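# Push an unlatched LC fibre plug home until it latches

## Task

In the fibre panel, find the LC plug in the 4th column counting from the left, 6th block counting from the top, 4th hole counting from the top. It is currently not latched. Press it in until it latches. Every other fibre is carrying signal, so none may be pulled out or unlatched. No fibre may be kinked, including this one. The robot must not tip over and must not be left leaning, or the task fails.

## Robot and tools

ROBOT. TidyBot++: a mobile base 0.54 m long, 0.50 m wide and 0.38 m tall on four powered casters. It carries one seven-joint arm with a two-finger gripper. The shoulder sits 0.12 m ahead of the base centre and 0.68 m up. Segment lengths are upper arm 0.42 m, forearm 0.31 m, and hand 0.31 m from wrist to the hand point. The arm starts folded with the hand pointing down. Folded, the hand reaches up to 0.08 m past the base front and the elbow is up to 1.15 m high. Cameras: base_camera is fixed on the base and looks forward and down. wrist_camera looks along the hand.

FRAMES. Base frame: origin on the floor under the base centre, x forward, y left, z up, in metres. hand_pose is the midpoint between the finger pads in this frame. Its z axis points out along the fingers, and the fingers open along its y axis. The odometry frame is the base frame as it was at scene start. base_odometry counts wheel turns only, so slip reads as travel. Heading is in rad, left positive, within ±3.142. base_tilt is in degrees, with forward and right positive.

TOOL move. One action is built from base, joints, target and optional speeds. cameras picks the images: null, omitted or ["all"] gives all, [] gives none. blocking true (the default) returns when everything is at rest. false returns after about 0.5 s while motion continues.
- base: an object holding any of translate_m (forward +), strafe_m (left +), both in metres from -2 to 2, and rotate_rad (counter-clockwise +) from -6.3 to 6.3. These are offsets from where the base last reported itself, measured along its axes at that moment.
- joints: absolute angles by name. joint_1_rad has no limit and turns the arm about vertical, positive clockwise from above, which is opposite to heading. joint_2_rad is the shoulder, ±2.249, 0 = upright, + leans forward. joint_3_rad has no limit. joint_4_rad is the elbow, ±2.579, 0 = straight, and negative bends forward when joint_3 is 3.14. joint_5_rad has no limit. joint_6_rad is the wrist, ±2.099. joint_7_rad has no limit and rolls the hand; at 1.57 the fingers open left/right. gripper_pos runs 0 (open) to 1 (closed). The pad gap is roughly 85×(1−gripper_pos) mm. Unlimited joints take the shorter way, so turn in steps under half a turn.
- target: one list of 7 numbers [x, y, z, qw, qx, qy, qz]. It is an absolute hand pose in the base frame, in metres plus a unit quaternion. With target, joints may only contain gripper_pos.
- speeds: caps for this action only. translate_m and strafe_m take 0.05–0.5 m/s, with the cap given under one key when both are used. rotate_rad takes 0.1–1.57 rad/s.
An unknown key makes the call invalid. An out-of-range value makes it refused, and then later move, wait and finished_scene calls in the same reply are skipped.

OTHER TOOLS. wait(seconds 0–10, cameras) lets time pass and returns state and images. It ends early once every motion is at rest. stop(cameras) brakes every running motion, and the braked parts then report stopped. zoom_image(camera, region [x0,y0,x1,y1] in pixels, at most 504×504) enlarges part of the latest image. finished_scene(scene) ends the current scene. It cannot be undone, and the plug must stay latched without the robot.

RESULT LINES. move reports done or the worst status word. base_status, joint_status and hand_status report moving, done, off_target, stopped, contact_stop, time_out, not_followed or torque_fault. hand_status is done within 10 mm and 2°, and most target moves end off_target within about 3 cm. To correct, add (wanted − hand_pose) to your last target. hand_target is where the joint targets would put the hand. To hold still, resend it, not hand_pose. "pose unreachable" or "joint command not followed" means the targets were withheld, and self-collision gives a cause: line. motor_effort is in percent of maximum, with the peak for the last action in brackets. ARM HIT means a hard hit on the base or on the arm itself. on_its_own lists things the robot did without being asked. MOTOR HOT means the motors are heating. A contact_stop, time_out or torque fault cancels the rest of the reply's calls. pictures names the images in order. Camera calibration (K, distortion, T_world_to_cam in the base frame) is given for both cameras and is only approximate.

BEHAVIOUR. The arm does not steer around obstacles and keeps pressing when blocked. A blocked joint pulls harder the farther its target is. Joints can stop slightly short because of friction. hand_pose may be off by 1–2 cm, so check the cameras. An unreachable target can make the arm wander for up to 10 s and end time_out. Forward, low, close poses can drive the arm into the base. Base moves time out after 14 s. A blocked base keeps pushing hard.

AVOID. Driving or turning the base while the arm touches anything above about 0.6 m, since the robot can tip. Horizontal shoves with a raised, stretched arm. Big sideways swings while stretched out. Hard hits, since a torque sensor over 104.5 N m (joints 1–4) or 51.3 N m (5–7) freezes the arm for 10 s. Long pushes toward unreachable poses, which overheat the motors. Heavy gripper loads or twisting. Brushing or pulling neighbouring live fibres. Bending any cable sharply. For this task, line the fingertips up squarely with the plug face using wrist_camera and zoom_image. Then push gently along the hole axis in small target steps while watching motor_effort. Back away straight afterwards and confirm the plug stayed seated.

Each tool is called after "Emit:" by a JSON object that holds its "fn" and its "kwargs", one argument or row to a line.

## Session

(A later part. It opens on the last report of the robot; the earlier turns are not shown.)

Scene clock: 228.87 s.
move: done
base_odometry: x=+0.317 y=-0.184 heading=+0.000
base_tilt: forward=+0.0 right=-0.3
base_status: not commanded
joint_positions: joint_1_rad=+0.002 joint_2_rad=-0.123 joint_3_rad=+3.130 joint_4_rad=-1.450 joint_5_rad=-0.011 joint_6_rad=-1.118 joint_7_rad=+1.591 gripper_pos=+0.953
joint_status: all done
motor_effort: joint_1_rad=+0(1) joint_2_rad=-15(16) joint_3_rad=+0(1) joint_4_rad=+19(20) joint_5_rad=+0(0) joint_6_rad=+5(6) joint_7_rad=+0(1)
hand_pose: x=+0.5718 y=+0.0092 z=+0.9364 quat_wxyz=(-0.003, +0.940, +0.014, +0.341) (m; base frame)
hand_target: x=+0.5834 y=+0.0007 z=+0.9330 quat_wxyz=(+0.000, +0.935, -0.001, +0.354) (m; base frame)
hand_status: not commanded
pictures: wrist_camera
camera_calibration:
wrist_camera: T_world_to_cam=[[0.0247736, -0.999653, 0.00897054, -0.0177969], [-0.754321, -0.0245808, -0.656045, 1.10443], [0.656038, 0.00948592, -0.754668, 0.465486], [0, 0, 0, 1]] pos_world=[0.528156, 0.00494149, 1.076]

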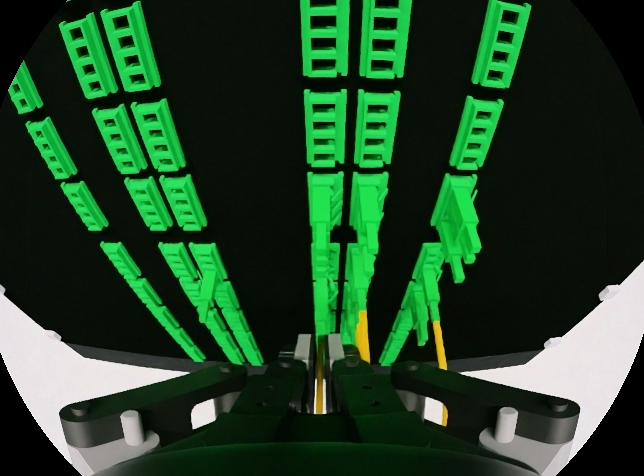

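Emit:
{"fn": "move", "kwargs": {
  "base": {"translate_m":0.003,"strafe_m":-0.0015},
  "speeds": {"translate_m":0.05},
  "cameras": ["wrist_camera"]
}}

Emit:
{"fn": "zoom_image", "kwargs": {
  "camera": "wrist_camera",
  "region": [290, 290, 350, 350]
}}

Emit:
{"fn": "move", "kwargs": {
  "base": {"translate_m":0.003},
  "speeds": {"translate_m":0.05},
  "cameras": ["wrist_camera"]
}}

Emit:
{"fn": "zoom_image", "kwargs": {
  "camera": "wrist_camera",
  "region": [290, 290, 350, 350]
}}

Scene clock: 236.27 s.
move: done
base_odometry: x=+0.320 y=-0.186 heading=+0.001
base_tilt: forward=+0.0 right=-0.3
base_status: done
joint_positions: joint_1_rad=+0.000 joint_2_rad=-0.124 joint_3_rad=+3.130 joint_4_rad=-1.450 joint_5_rad=-0.011 joint_6_rad=-1.118 joint_7_rad=+1.591 gripper_pos=+0.953
joint_status: not commanded
motor_effort: joint_1_rad=+1(3) joint_2_rad=-15(18) joint_3_rad=+0(3) joint_4_rad=+20(20) joint_5_rad=+1(3) joint_6_rad=+5(7) joint_7_rad=+0(1)
hand_pose: x=+0.5717 y=+0.0100 z=+0.9367 quat_wxyz=(-0.003, +0.940, +0.015, +0.342) (m; base frame)
hand_target: x=+0.5834 y=+0.0007 z=+0.9330 quat_wxyz=(+0.000, +0.935, -0.001, +0.354) (m; base frame)
hand_status: not commanded
pictures: wrist_camera
camera_calibration:
wrist_camera: T_world_to_cam=[[0.0263506, -0.999613, 0.00886263, -0.0178607], [-0.753811, -0.0256924, -0.656589, 1.10481], [0.656563, 0.0106208, -0.754197, 0.464914], [0, 0, 0, 1]] pos_world=[0.528046, 0.0055938, 1.0762]

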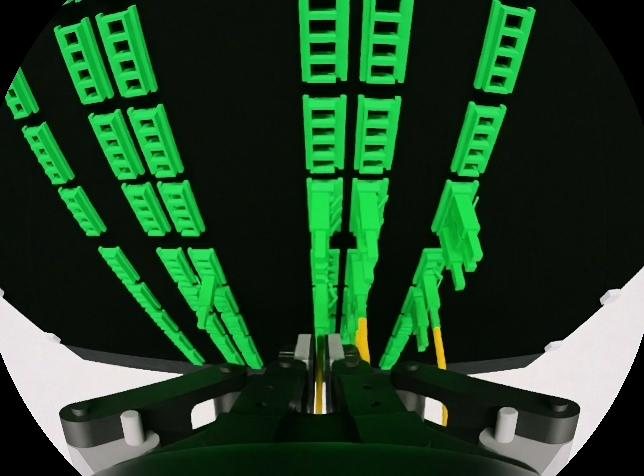

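Scaled by 8.400.

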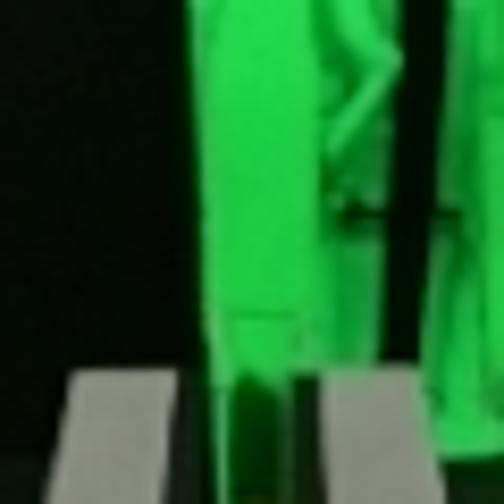

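Scene clock: 236.80 s.
move: done
base_odometry: x=+0.323 y=-0.186 heading=+0.001
base_tilt: forward=+0.0 right=-0.4
base_status: done
joint_positions: joint_1_rad=+0.000 joint_2_rad=-0.124 joint_3_rad=+3.130 joint_4_rad=-1.451 joint_5_rad=-0.011 joint_6_rad=-1.117 joint_7_rad=+1.591 gripper_pos=+0.953
joint_status: not commanded
motor_effort: joint_1_rad=+2(3) joint_2_rad=-15(19) joint_3_rad=+1(3) joint_4_rad=+20(20) joint_5_rad=+2(2) joint_6_rad=+6(6) joint_7_rad=+0(1)
hand_pose: x=+0.5719 y=+0.0101 z=+0.9366 quat_wxyz=(-0.003, +0.940, +0.015, +0.342) (m; base frame)
hand_target: x=+0.5834 y=+0.0007 z=+0.9330 quat_wxyz=(+0.000, +0.935, -0.001, +0.354) (m; base frame)
hand_status: not commanded
pictures: wrist_camera
camera_calibration:
wrist_camera: T_world_to_cam=[[0.0266393, -0.999606, 0.00886388, -0.0178959], [-0.753736, -0.0259098, -0.656667, 1.10491], [0.656637, 0.0108121, -0.754129, 0.46466], [0, 0, 0, 1]] pos_world=[0.528177, 0.00571529, 1.07613]

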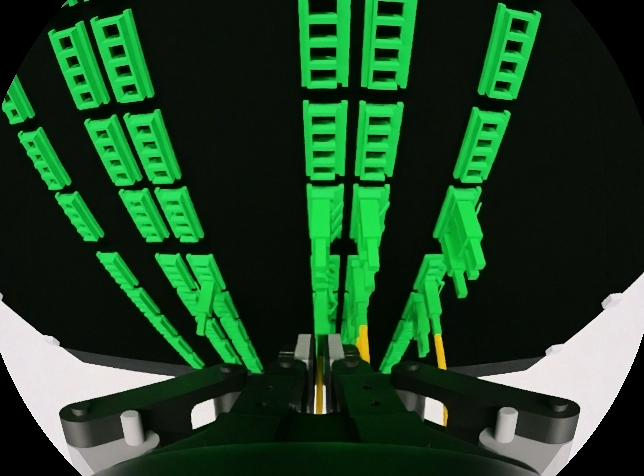

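Scaled by 8.400.

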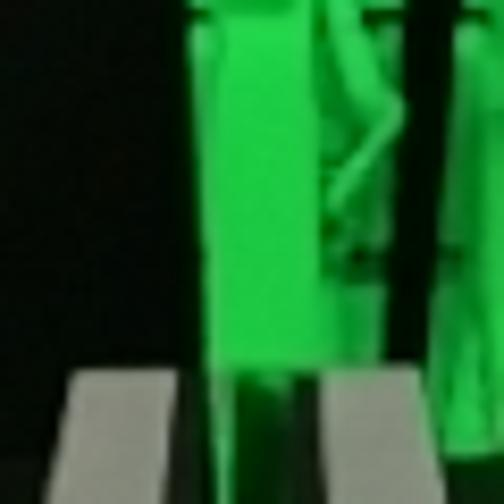

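Emit:
{"fn": "zoom_image", "kwargs": {
  "camera": "wrist_camera",
  "region": [300, 300, 400, 400]
}}

Scaled by 5.040.

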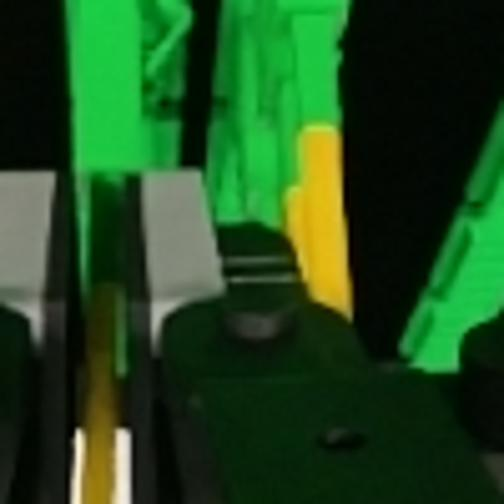

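Emit:
{"fn": "move", "kwargs": {
  "base": {"translate_m":0.003},
  "speeds": {"translate_m":0.05},
  "cameras": ["wrist_camera"]
}}

Emit:
{"fn": "zoom_image", "kwargs": {
  "camera": "wrist_camera",
  "region": [290, 290, 350, 350]
}}

Scene clock: 252.37 s.
move: done
base_odometry: x=+0.326 y=-0.186 heading=+0.001
base_tilt: forward=+0.0 right=-0.4
base_status: done
joint_positions: joint_1_rad=+0.000 joint_2_rad=-0.124 joint_3_rad=+3.130 joint_4_rad=-1.451 joint_5_rad=-0.011 joint_6_rad=-1.117 joint_7_rad=+1.591 gripper_pos=+0.953
joint_status: not commanded
motor_effort: joint_1_rad=+3(4) joint_2_rad=-14(19) joint_3_rad=+2(3) joint_4_rad=+19(20) joint_5_rad=+2(3) joint_6_rad=+6(6) joint_7_rad=+1(1)
hand_pose: x=+0.5720 y=+0.0103 z=+0.9367 quat_wxyz=(-0.003, +0.940, +0.015, +0.342) (m; base frame)
hand_target: x=+0.5834 y=+0.0007 z=+0.9330 quat_wxyz=(+0.000, +0.935, -0.001, +0.354) (m; base frame)
hand_status: not commanded
pictures: wrist_camera
camera_calibration:
wrist_camera: T_world_to_cam=[[0.0270129, -0.999596, 0.00886965, -0.0179443], [-0.753445, -0.0261906, -0.656989, 1.10516], [0.656956, 0.0110644, -0.753848, 0.464207], [0, 0, 0, 1]] pos_world=[0.528197, 0.00587153, 1.07618]

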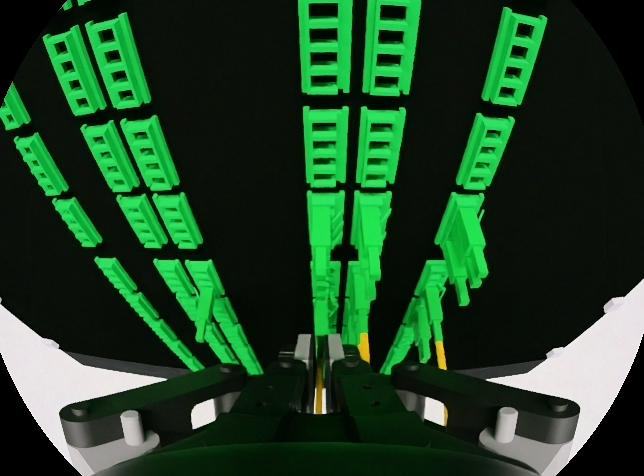

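Scaled by 8.400.

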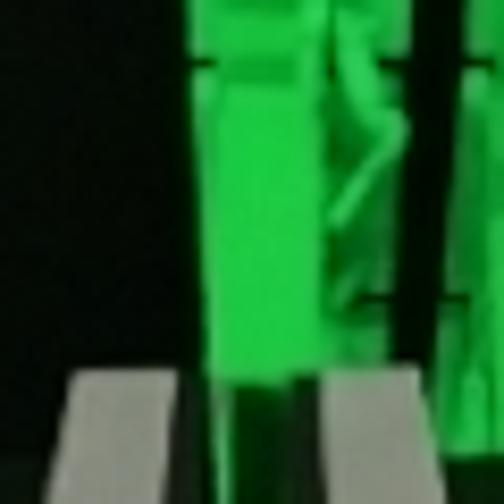

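Emit:
{"fn": "move", "kwargs": {
  "base": {"translate_m":0.003},
  "speeds": {"translate_m":0.05},
  "cameras": ["wrist_camera"]
}}

Emit:
{"fn": "zoom_image", "kwargs": {
  "camera": "wrist_camera",
  "region": [290, 290, 350, 350]
}}

Scene clock: 256.53 s.
move: done
base_odometry: x=+0.329 y=-0.186 heading=+0.001
base_tilt: forward=+0.0 right=-0.3
base_status: done
joint_positions: joint_1_rad=-0.001 joint_2_rad=-0.124 joint_3_rad=+3.130 joint_4_rad=-1.452 joint_5_rad=-0.011 joint_6_rad=-1.117 joint_7_rad=+1.591 gripper_pos=+0.953
joint_status: not commanded
motor_effort: joint_1_rad=+4(4) joint_2_rad=-13(15) joint_3_rad=+3(3) joint_4_rad=+20(21) joint_5_rad=+3(3) joint_6_rad=+6(9) joint_7_rad=+1(1)
hand_pose: x=+0.5717 y=+0.0104 z=+0.9366 quat_wxyz=(-0.003, +0.940, +0.015, +0.342) (m; base frame)
hand_target: x=+0.5834 y=+0.0007 z=+0.9330 quat_wxyz=(+0.000, +0.935, -0.001, +0.354) (m; base frame)
hand_status: not commanded
pictures: wrist_camera
camera_calibration:
wrist_camera: T_world_to_cam=[[0.0272151, -0.99959, 0.00887747, -0.0179675], [-0.753453, -0.0263484, -0.656973, 1.10485], [0.656938, 0.0111908, -0.753861, 0.464328], [0, 0, 0, 1]] pos_world=[0.527907, 0.0059546, 1.07606]

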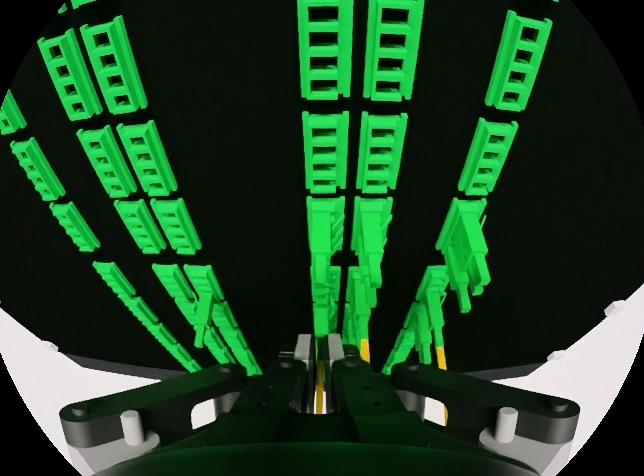

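Scaled by 8.400.

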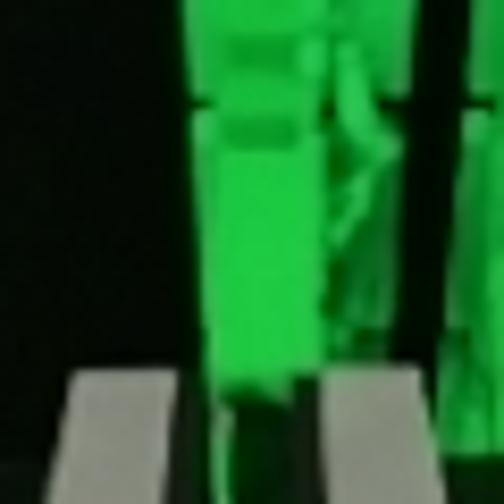

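Emit:
{"fn": "move", "kwargs": {
  "base": {"translate_m":0.003},
  "speeds": {"translate_m":0.05},
  "cameras": ["wrist_camera"]
}}

Emit:
{"fn": "zoom_image", "kwargs": {
  "camera": "wrist_camera",
  "region": [290, 290, 350, 350]
}}

Emit:
{"fn": "zoom_image", "kwargs": {
  "camera": "wrist_camera",
  "region": [290, 180, 410, 350]
}}

Scene clock: 262.13 s.
move: done
base_odometry: x=+0.332 y=-0.186 heading=+0.001
base_tilt: forward=+0.0 right=-0.3
base_status: done
joint_positions: joint_1_rad=-0.001 joint_2_rad=-0.128 joint_3_rad=+3.130 joint_4_rad=-1.455 joint_5_rad=-0.011 joint_6_rad=-1.116 joint_7_rad=+1.591 gripper_pos=+0.953
joint_status: not commanded
motor_effort: joint_1_rad=+3(4) joint_2_rad=-13(14) joint_3_rad=+2(4) joint_4_rad=+20(21) joint_5_rad=+2(4) joint_6_rad=+7(11) joint_7_rad=+0(1)
hand_pose: x=+0.5701 y=+0.0105 z=+0.9366 quat_wxyz=(-0.003, +0.940, +0.015, +0.342) (m; base frame)
hand_target: x=+0.5834 y=+0.0007 z=+0.9330 quat_wxyz=(+0.000, +0.935, -0.001, +0.354) (m; base frame)
hand_status: not commanded
pictures: wrist_camera
camera_calibration:
wrist_camera: T_world_to_cam=[[0.0275541, -0.99958, 0.00893242, -0.0180219], [-0.753051, -0.0266332, -0.657423, 1.1039], [0.657385, 0.0113881, -0.753469, 0.464705], [0, 0, 0, 1]] pos_world=[0.526298, 0.00609383, 1.07603]

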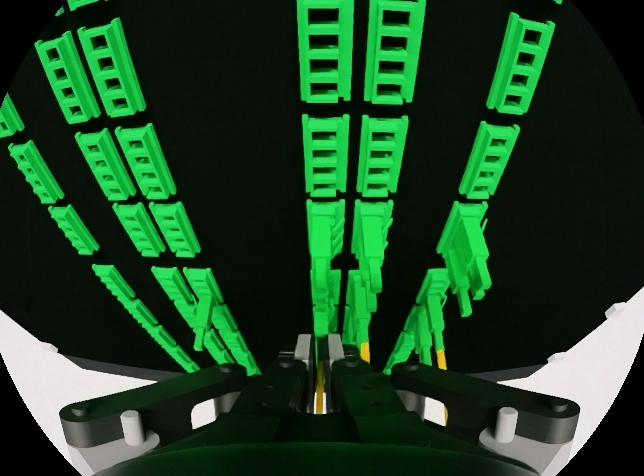

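Scaled by 8.400.

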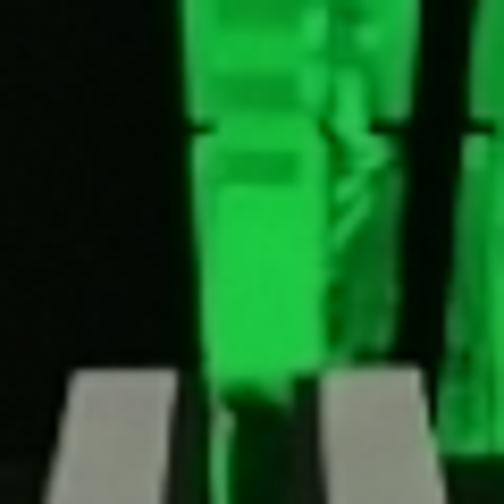

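Scaled by 2.965.

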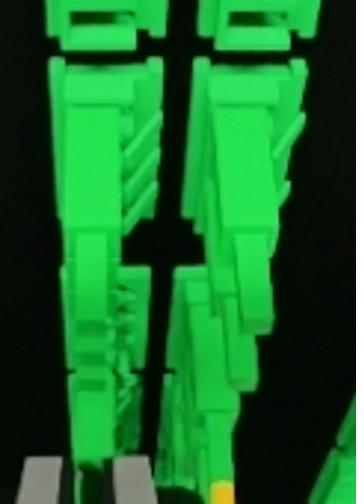

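Emit:
{"fn": "move", "kwargs": {
  "base": {"translate_m":0.004},
  "speeds": {"translate_m":0.05},
  "cameras": ["wrist_camera"]
}}

Emit:
{"fn": "zoom_image", "kwargs": {
  "camera": "wrist_camera",
  "region": [290, 290, 350, 350]
}}

Scene clock: 266.03 s.
move: done
base_odometry: x=+0.337 y=-0.187 heading=+0.001
base_tilt: forward=+0.0 right=-0.3
base_status: done
joint_positions: joint_1_rad=-0.001 joint_2_rad=-0.135 joint_3_rad=+3.130 joint_4_rad=-1.461 joint_5_rad=-0.011 joint_6_rad=-1.117 joint_7_rad=+1.591 gripper_pos=+0.953
joint_status: not commanded
motor_effort: joint_1_rad=+3(4) joint_2_rad=-11(13) joint_3_rad=+2(4) joint_4_rad=+21(22) joint_5_rad=+2(4) joint_6_rad=+9(13) joint_7_rad=+0(1)
hand_pose: x=+0.5672 y=+0.0107 z=+0.9366 quat_wxyz=(-0.003, +0.939, +0.015, +0.342) (m; base frame)
hand_target: x=+0.5834 y=+0.0007 z=+0.9330 quat_wxyz=(+0.000, +0.935, -0.001, +0.354) (m; base frame)
hand_status: not commanded
pictures: wrist_camera
camera_calibration:
wrist_camera: T_world_to_cam=[[0.0280527, -0.999566, 0.00902198, -0.0181037], [-0.752889, -0.0270651, -0.657591, 1.10178], [0.657549, 0.0116547, -0.753322, 0.466483], [0, 0, 0, 1]] pos_world=[0.523295, 0.00628742, 1.0761]

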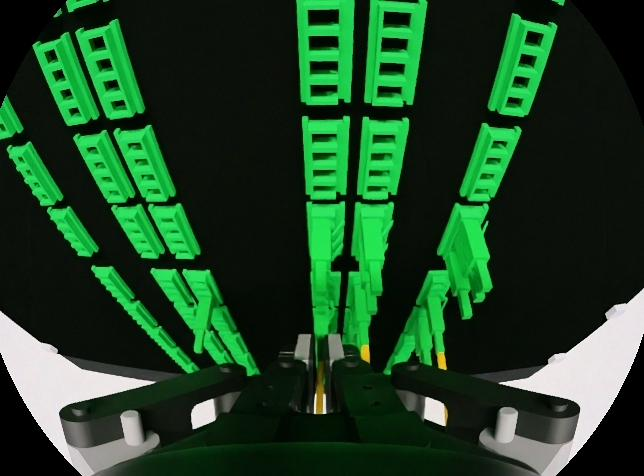

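Scaled by 8.400.

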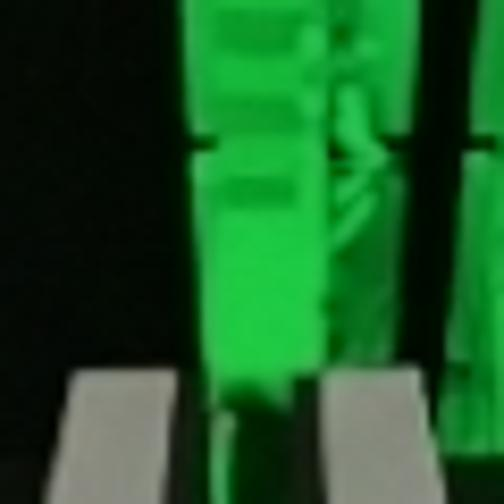

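Emit:
{"fn": "move", "kwargs": {
  "base": {"translate_m":0.005},
  "speeds": {"translate_m":0.05},
  "cameras": ["wrist_camera"]
}}

Emit:
{"fn": "zoom_image", "kwargs": {
  "camera": "wrist_camera",
  "region": [290, 290, 350, 350]
}}

Scene clock: 269.87 s.
move: done
base_odometry: x=+0.342 y=-0.187 heading=+0.001
base_tilt: forward=-0.1 right=-0.3
base_status: done
joint_positions: joint_1_rad=-0.002 joint_2_rad=-0.143 joint_3_rad=+3.130 joint_4_rad=-1.466 joint_5_rad=-0.011 joint_6_rad=-1.122 joint_7_rad=+1.591 gripper_pos=+0.953
joint_status: not commanded
motor_effort: joint_1_rad=+4(4) joint_2_rad=-10(12) joint_3_rad=+3(4) joint_4_rad=+20(23) joint_5_rad=+3(3) joint_6_rad=+9(16) joint_7_rad=+1(1)
hand_pose: x=+0.5633 y=+0.0108 z=+0.9367 quat_wxyz=(-0.003, +0.940, +0.016, +0.341) (m; base frame)
hand_target: x=+0.5834 y=+0.0007 z=+0.9330 quat_wxyz=(+0.000, +0.935, -0.001, +0.354) (m; base frame)
hand_status: not commanded
pictures: wrist_camera
camera_calibration:
wrist_camera: T_world_to_cam=[[0.0282744, -0.999559, 0.00910191, -0.0181434], [-0.754007, -0.0273047, -0.656298, 1.09829], [0.656257, 0.0116936, -0.754446, 0.47085], [0, 0, 0, 1]] pos_world=[0.519633, 0.00634726, 1.0762]

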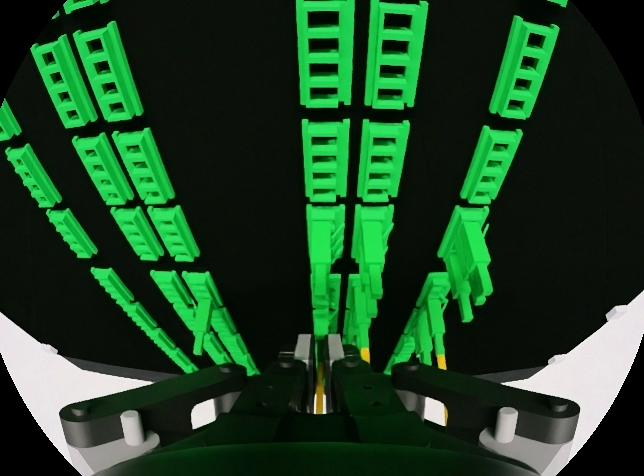

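Scaled by 8.400.

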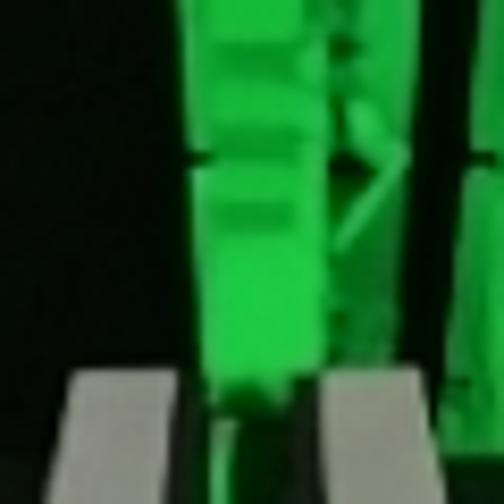

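Emit:
{"fn": "move", "kwargs": {
  "base": {"translate_m":0.006},
  "speeds": {"translate_m":0.05},
  "cameras": ["wrist_camera"]
}}

Emit:
{"fn": "zoom_image", "kwargs": {
  "camera": "wrist_camera",
  "region": [290, 290, 350, 350]
}}

Scene clock: 274.83 s.
move: done
base_odometry: x=+0.347 y=-0.187 heading=+0.001
base_tilt: forward=+0.0 right=-0.3
base_status: done
joint_positions: joint_1_rad=-0.002 joint_2_rad=-0.152 joint_3_rad=+3.130 joint_4_rad=-1.471 joint_5_rad=-0.011 joint_6_rad=-1.131 joint_7_rad=+1.591 gripper_pos=+0.953
joint_status: not commanded
motor_effort: joint_1_rad=+4(5) joint_2_rad=-7(10) joint_3_rad=+4(4) joint_4_rad=+20(24) joint_5_rad=+3(4) joint_6_rad=+10(17) joint_7_rad=+0(1)
hand_pose: x=+0.5579 y=+0.0108 z=+0.9364 quat_wxyz=(-0.003, +0.941, +0.016, +0.339) (m; base frame)
hand_target: x=+0.5834 y=+0.0007 z=+0.9330 quat_wxyz=(+0.000, +0.935, -0.001, +0.354) (m; base frame)
hand_status: not commanded
pictures: wrist_camera
camera_calibration:
wrist_camera: T_world_to_cam=[[0.0285992, -0.999549, 0.00916024, -0.0181738], [-0.757309, -0.0276477, -0.652471, 1.09236], [0.65243, 0.011723, -0.757759, 0.479436], [0, 0, 0, 1]] pos_world=[0.514979, 0.00641528, 1.0762]

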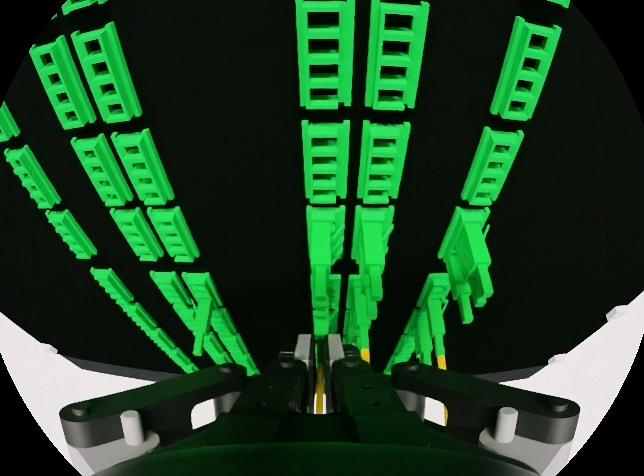

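Scaled by 8.400.

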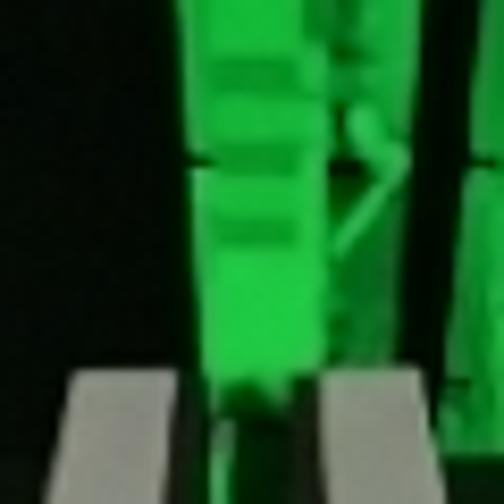

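Emit:
{"fn": "move", "kwargs": {
  "base": {"translate_m":-0.02},
  "speeds": {"translate_m":0.05},
  "joints": {"gripper_pos":0.93},
  "cameras": []
}}

Emit:
{"fn": "move", "kwargs": {
  "base": {"translate_m":-0.15},
  "speeds": {"translate_m":0.2},
  "joints": {"joint_4_rad":-1.216,"joint_6_rad":-1.343},
  "cameras": ["wrist_camera"]
}}

Emit:
{"fn": "zoom_image", "kwargs": {
  "camera": "wrist_camera",
  "region": [290, 150, 370, 230]
}}

Scene clock: 280.83 s.
move: done
base_odometry: x=+0.327 y=-0.187 heading=+0.001
base_tilt: forward=+0.0 right=-0.3
base_status: done
joint_positions: joint_1_rad=-0.004 joint_2_rad=-0.132 joint_3_rad=+3.130 joint_4_rad=-1.471 joint_5_rad=-0.011 joint_6_rad=-1.089 joint_7_rad=+1.591 gripper_pos=+0.930
joint_status: all done
motor_effort: joint_1_rad=+2(6) joint_2_rad=-13(16) joint_3_rad=+1(6) joint_4_rad=+20(20) joint_5_rad=+1(6) joint_6_rad=+7(10) joint_7_rad=+0(1)
hand_pose: x=+0.5732 y=+0.0119 z=+0.9359 quat_wxyz=(-0.004, +0.937, +0.016, +0.349) (m; base frame)
hand_target: x=+0.5834 y=+0.0007 z=+0.9330 quat_wxyz=(+0.000, +0.935, -0.001, +0.354) (m; base frame)
hand_status: not commanded
pictures: none
No camera images: "cameras" was empty.

Scene clock: 282.37 s.
move: done
base_odometry: x=+0.177 y=-0.187 heading=+0.001
base_tilt: forward=+0.0 right=-0.3
base_status: done
joint_positions: joint_1_rad=-0.004 joint_2_rad=-0.123 joint_3_rad=+3.130 joint_4_rad=-1.228 joint_5_rad=-0.011 joint_6_rad=-1.293 joint_7_rad=+1.591 gripper_pos=+0.930
joint_status: all done
motor_effort: joint_1_rad=+0(2) joint_2_rad=-14(20) joint_3_rad=+0(2) joint_4_rad=+18(21) joint_5_rad=+0(1) joint_6_rad=+6(7) joint_7_rad=+1(1)
hand_pose: x=+0.5586 y=+0.0120 z=+1.0115 quat_wxyz=(-0.004, +0.931, +0.017, +0.363) (m; base frame)
hand_target: x=+0.5507 y=+0.0008 z=+1.0040 quat_wxyz=(+0.000, +0.940, -0.001, +0.342) (m; base frame)
hand_status: not commanded
pictures: wrist_camera
camera_calibration:
wrist_camera: T_world_to_cam=[[0.0318535, -0.999442, 0.0100094, -0.0204071], [-0.722147, -0.0299371, -0.691091, 1.16137], [0.691006, 0.0147854, -0.722698, 0.478775], [0, 0, 0, 1]] pos_world=[0.508495, 0.00729342, 1.14883]

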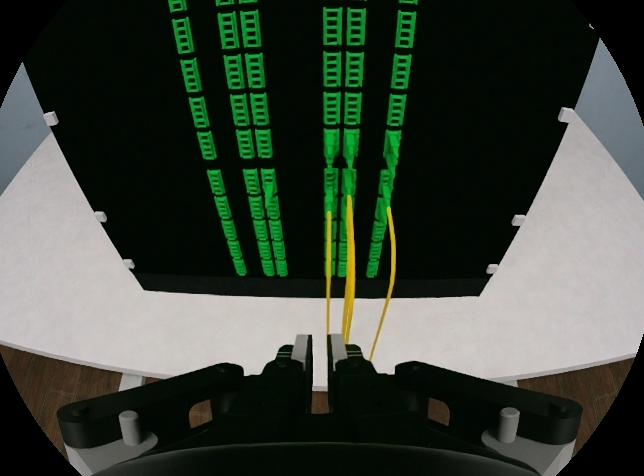

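Scaled by 6.300.

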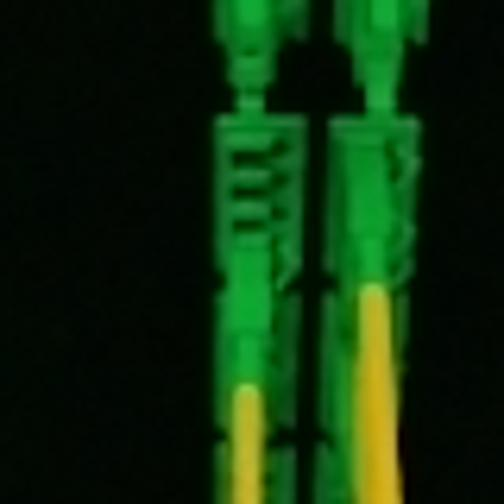

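Emit:
{"fn": "finished_scene", "kwargs": {
  "scene": 1
}}

The scene is finished: the task was done.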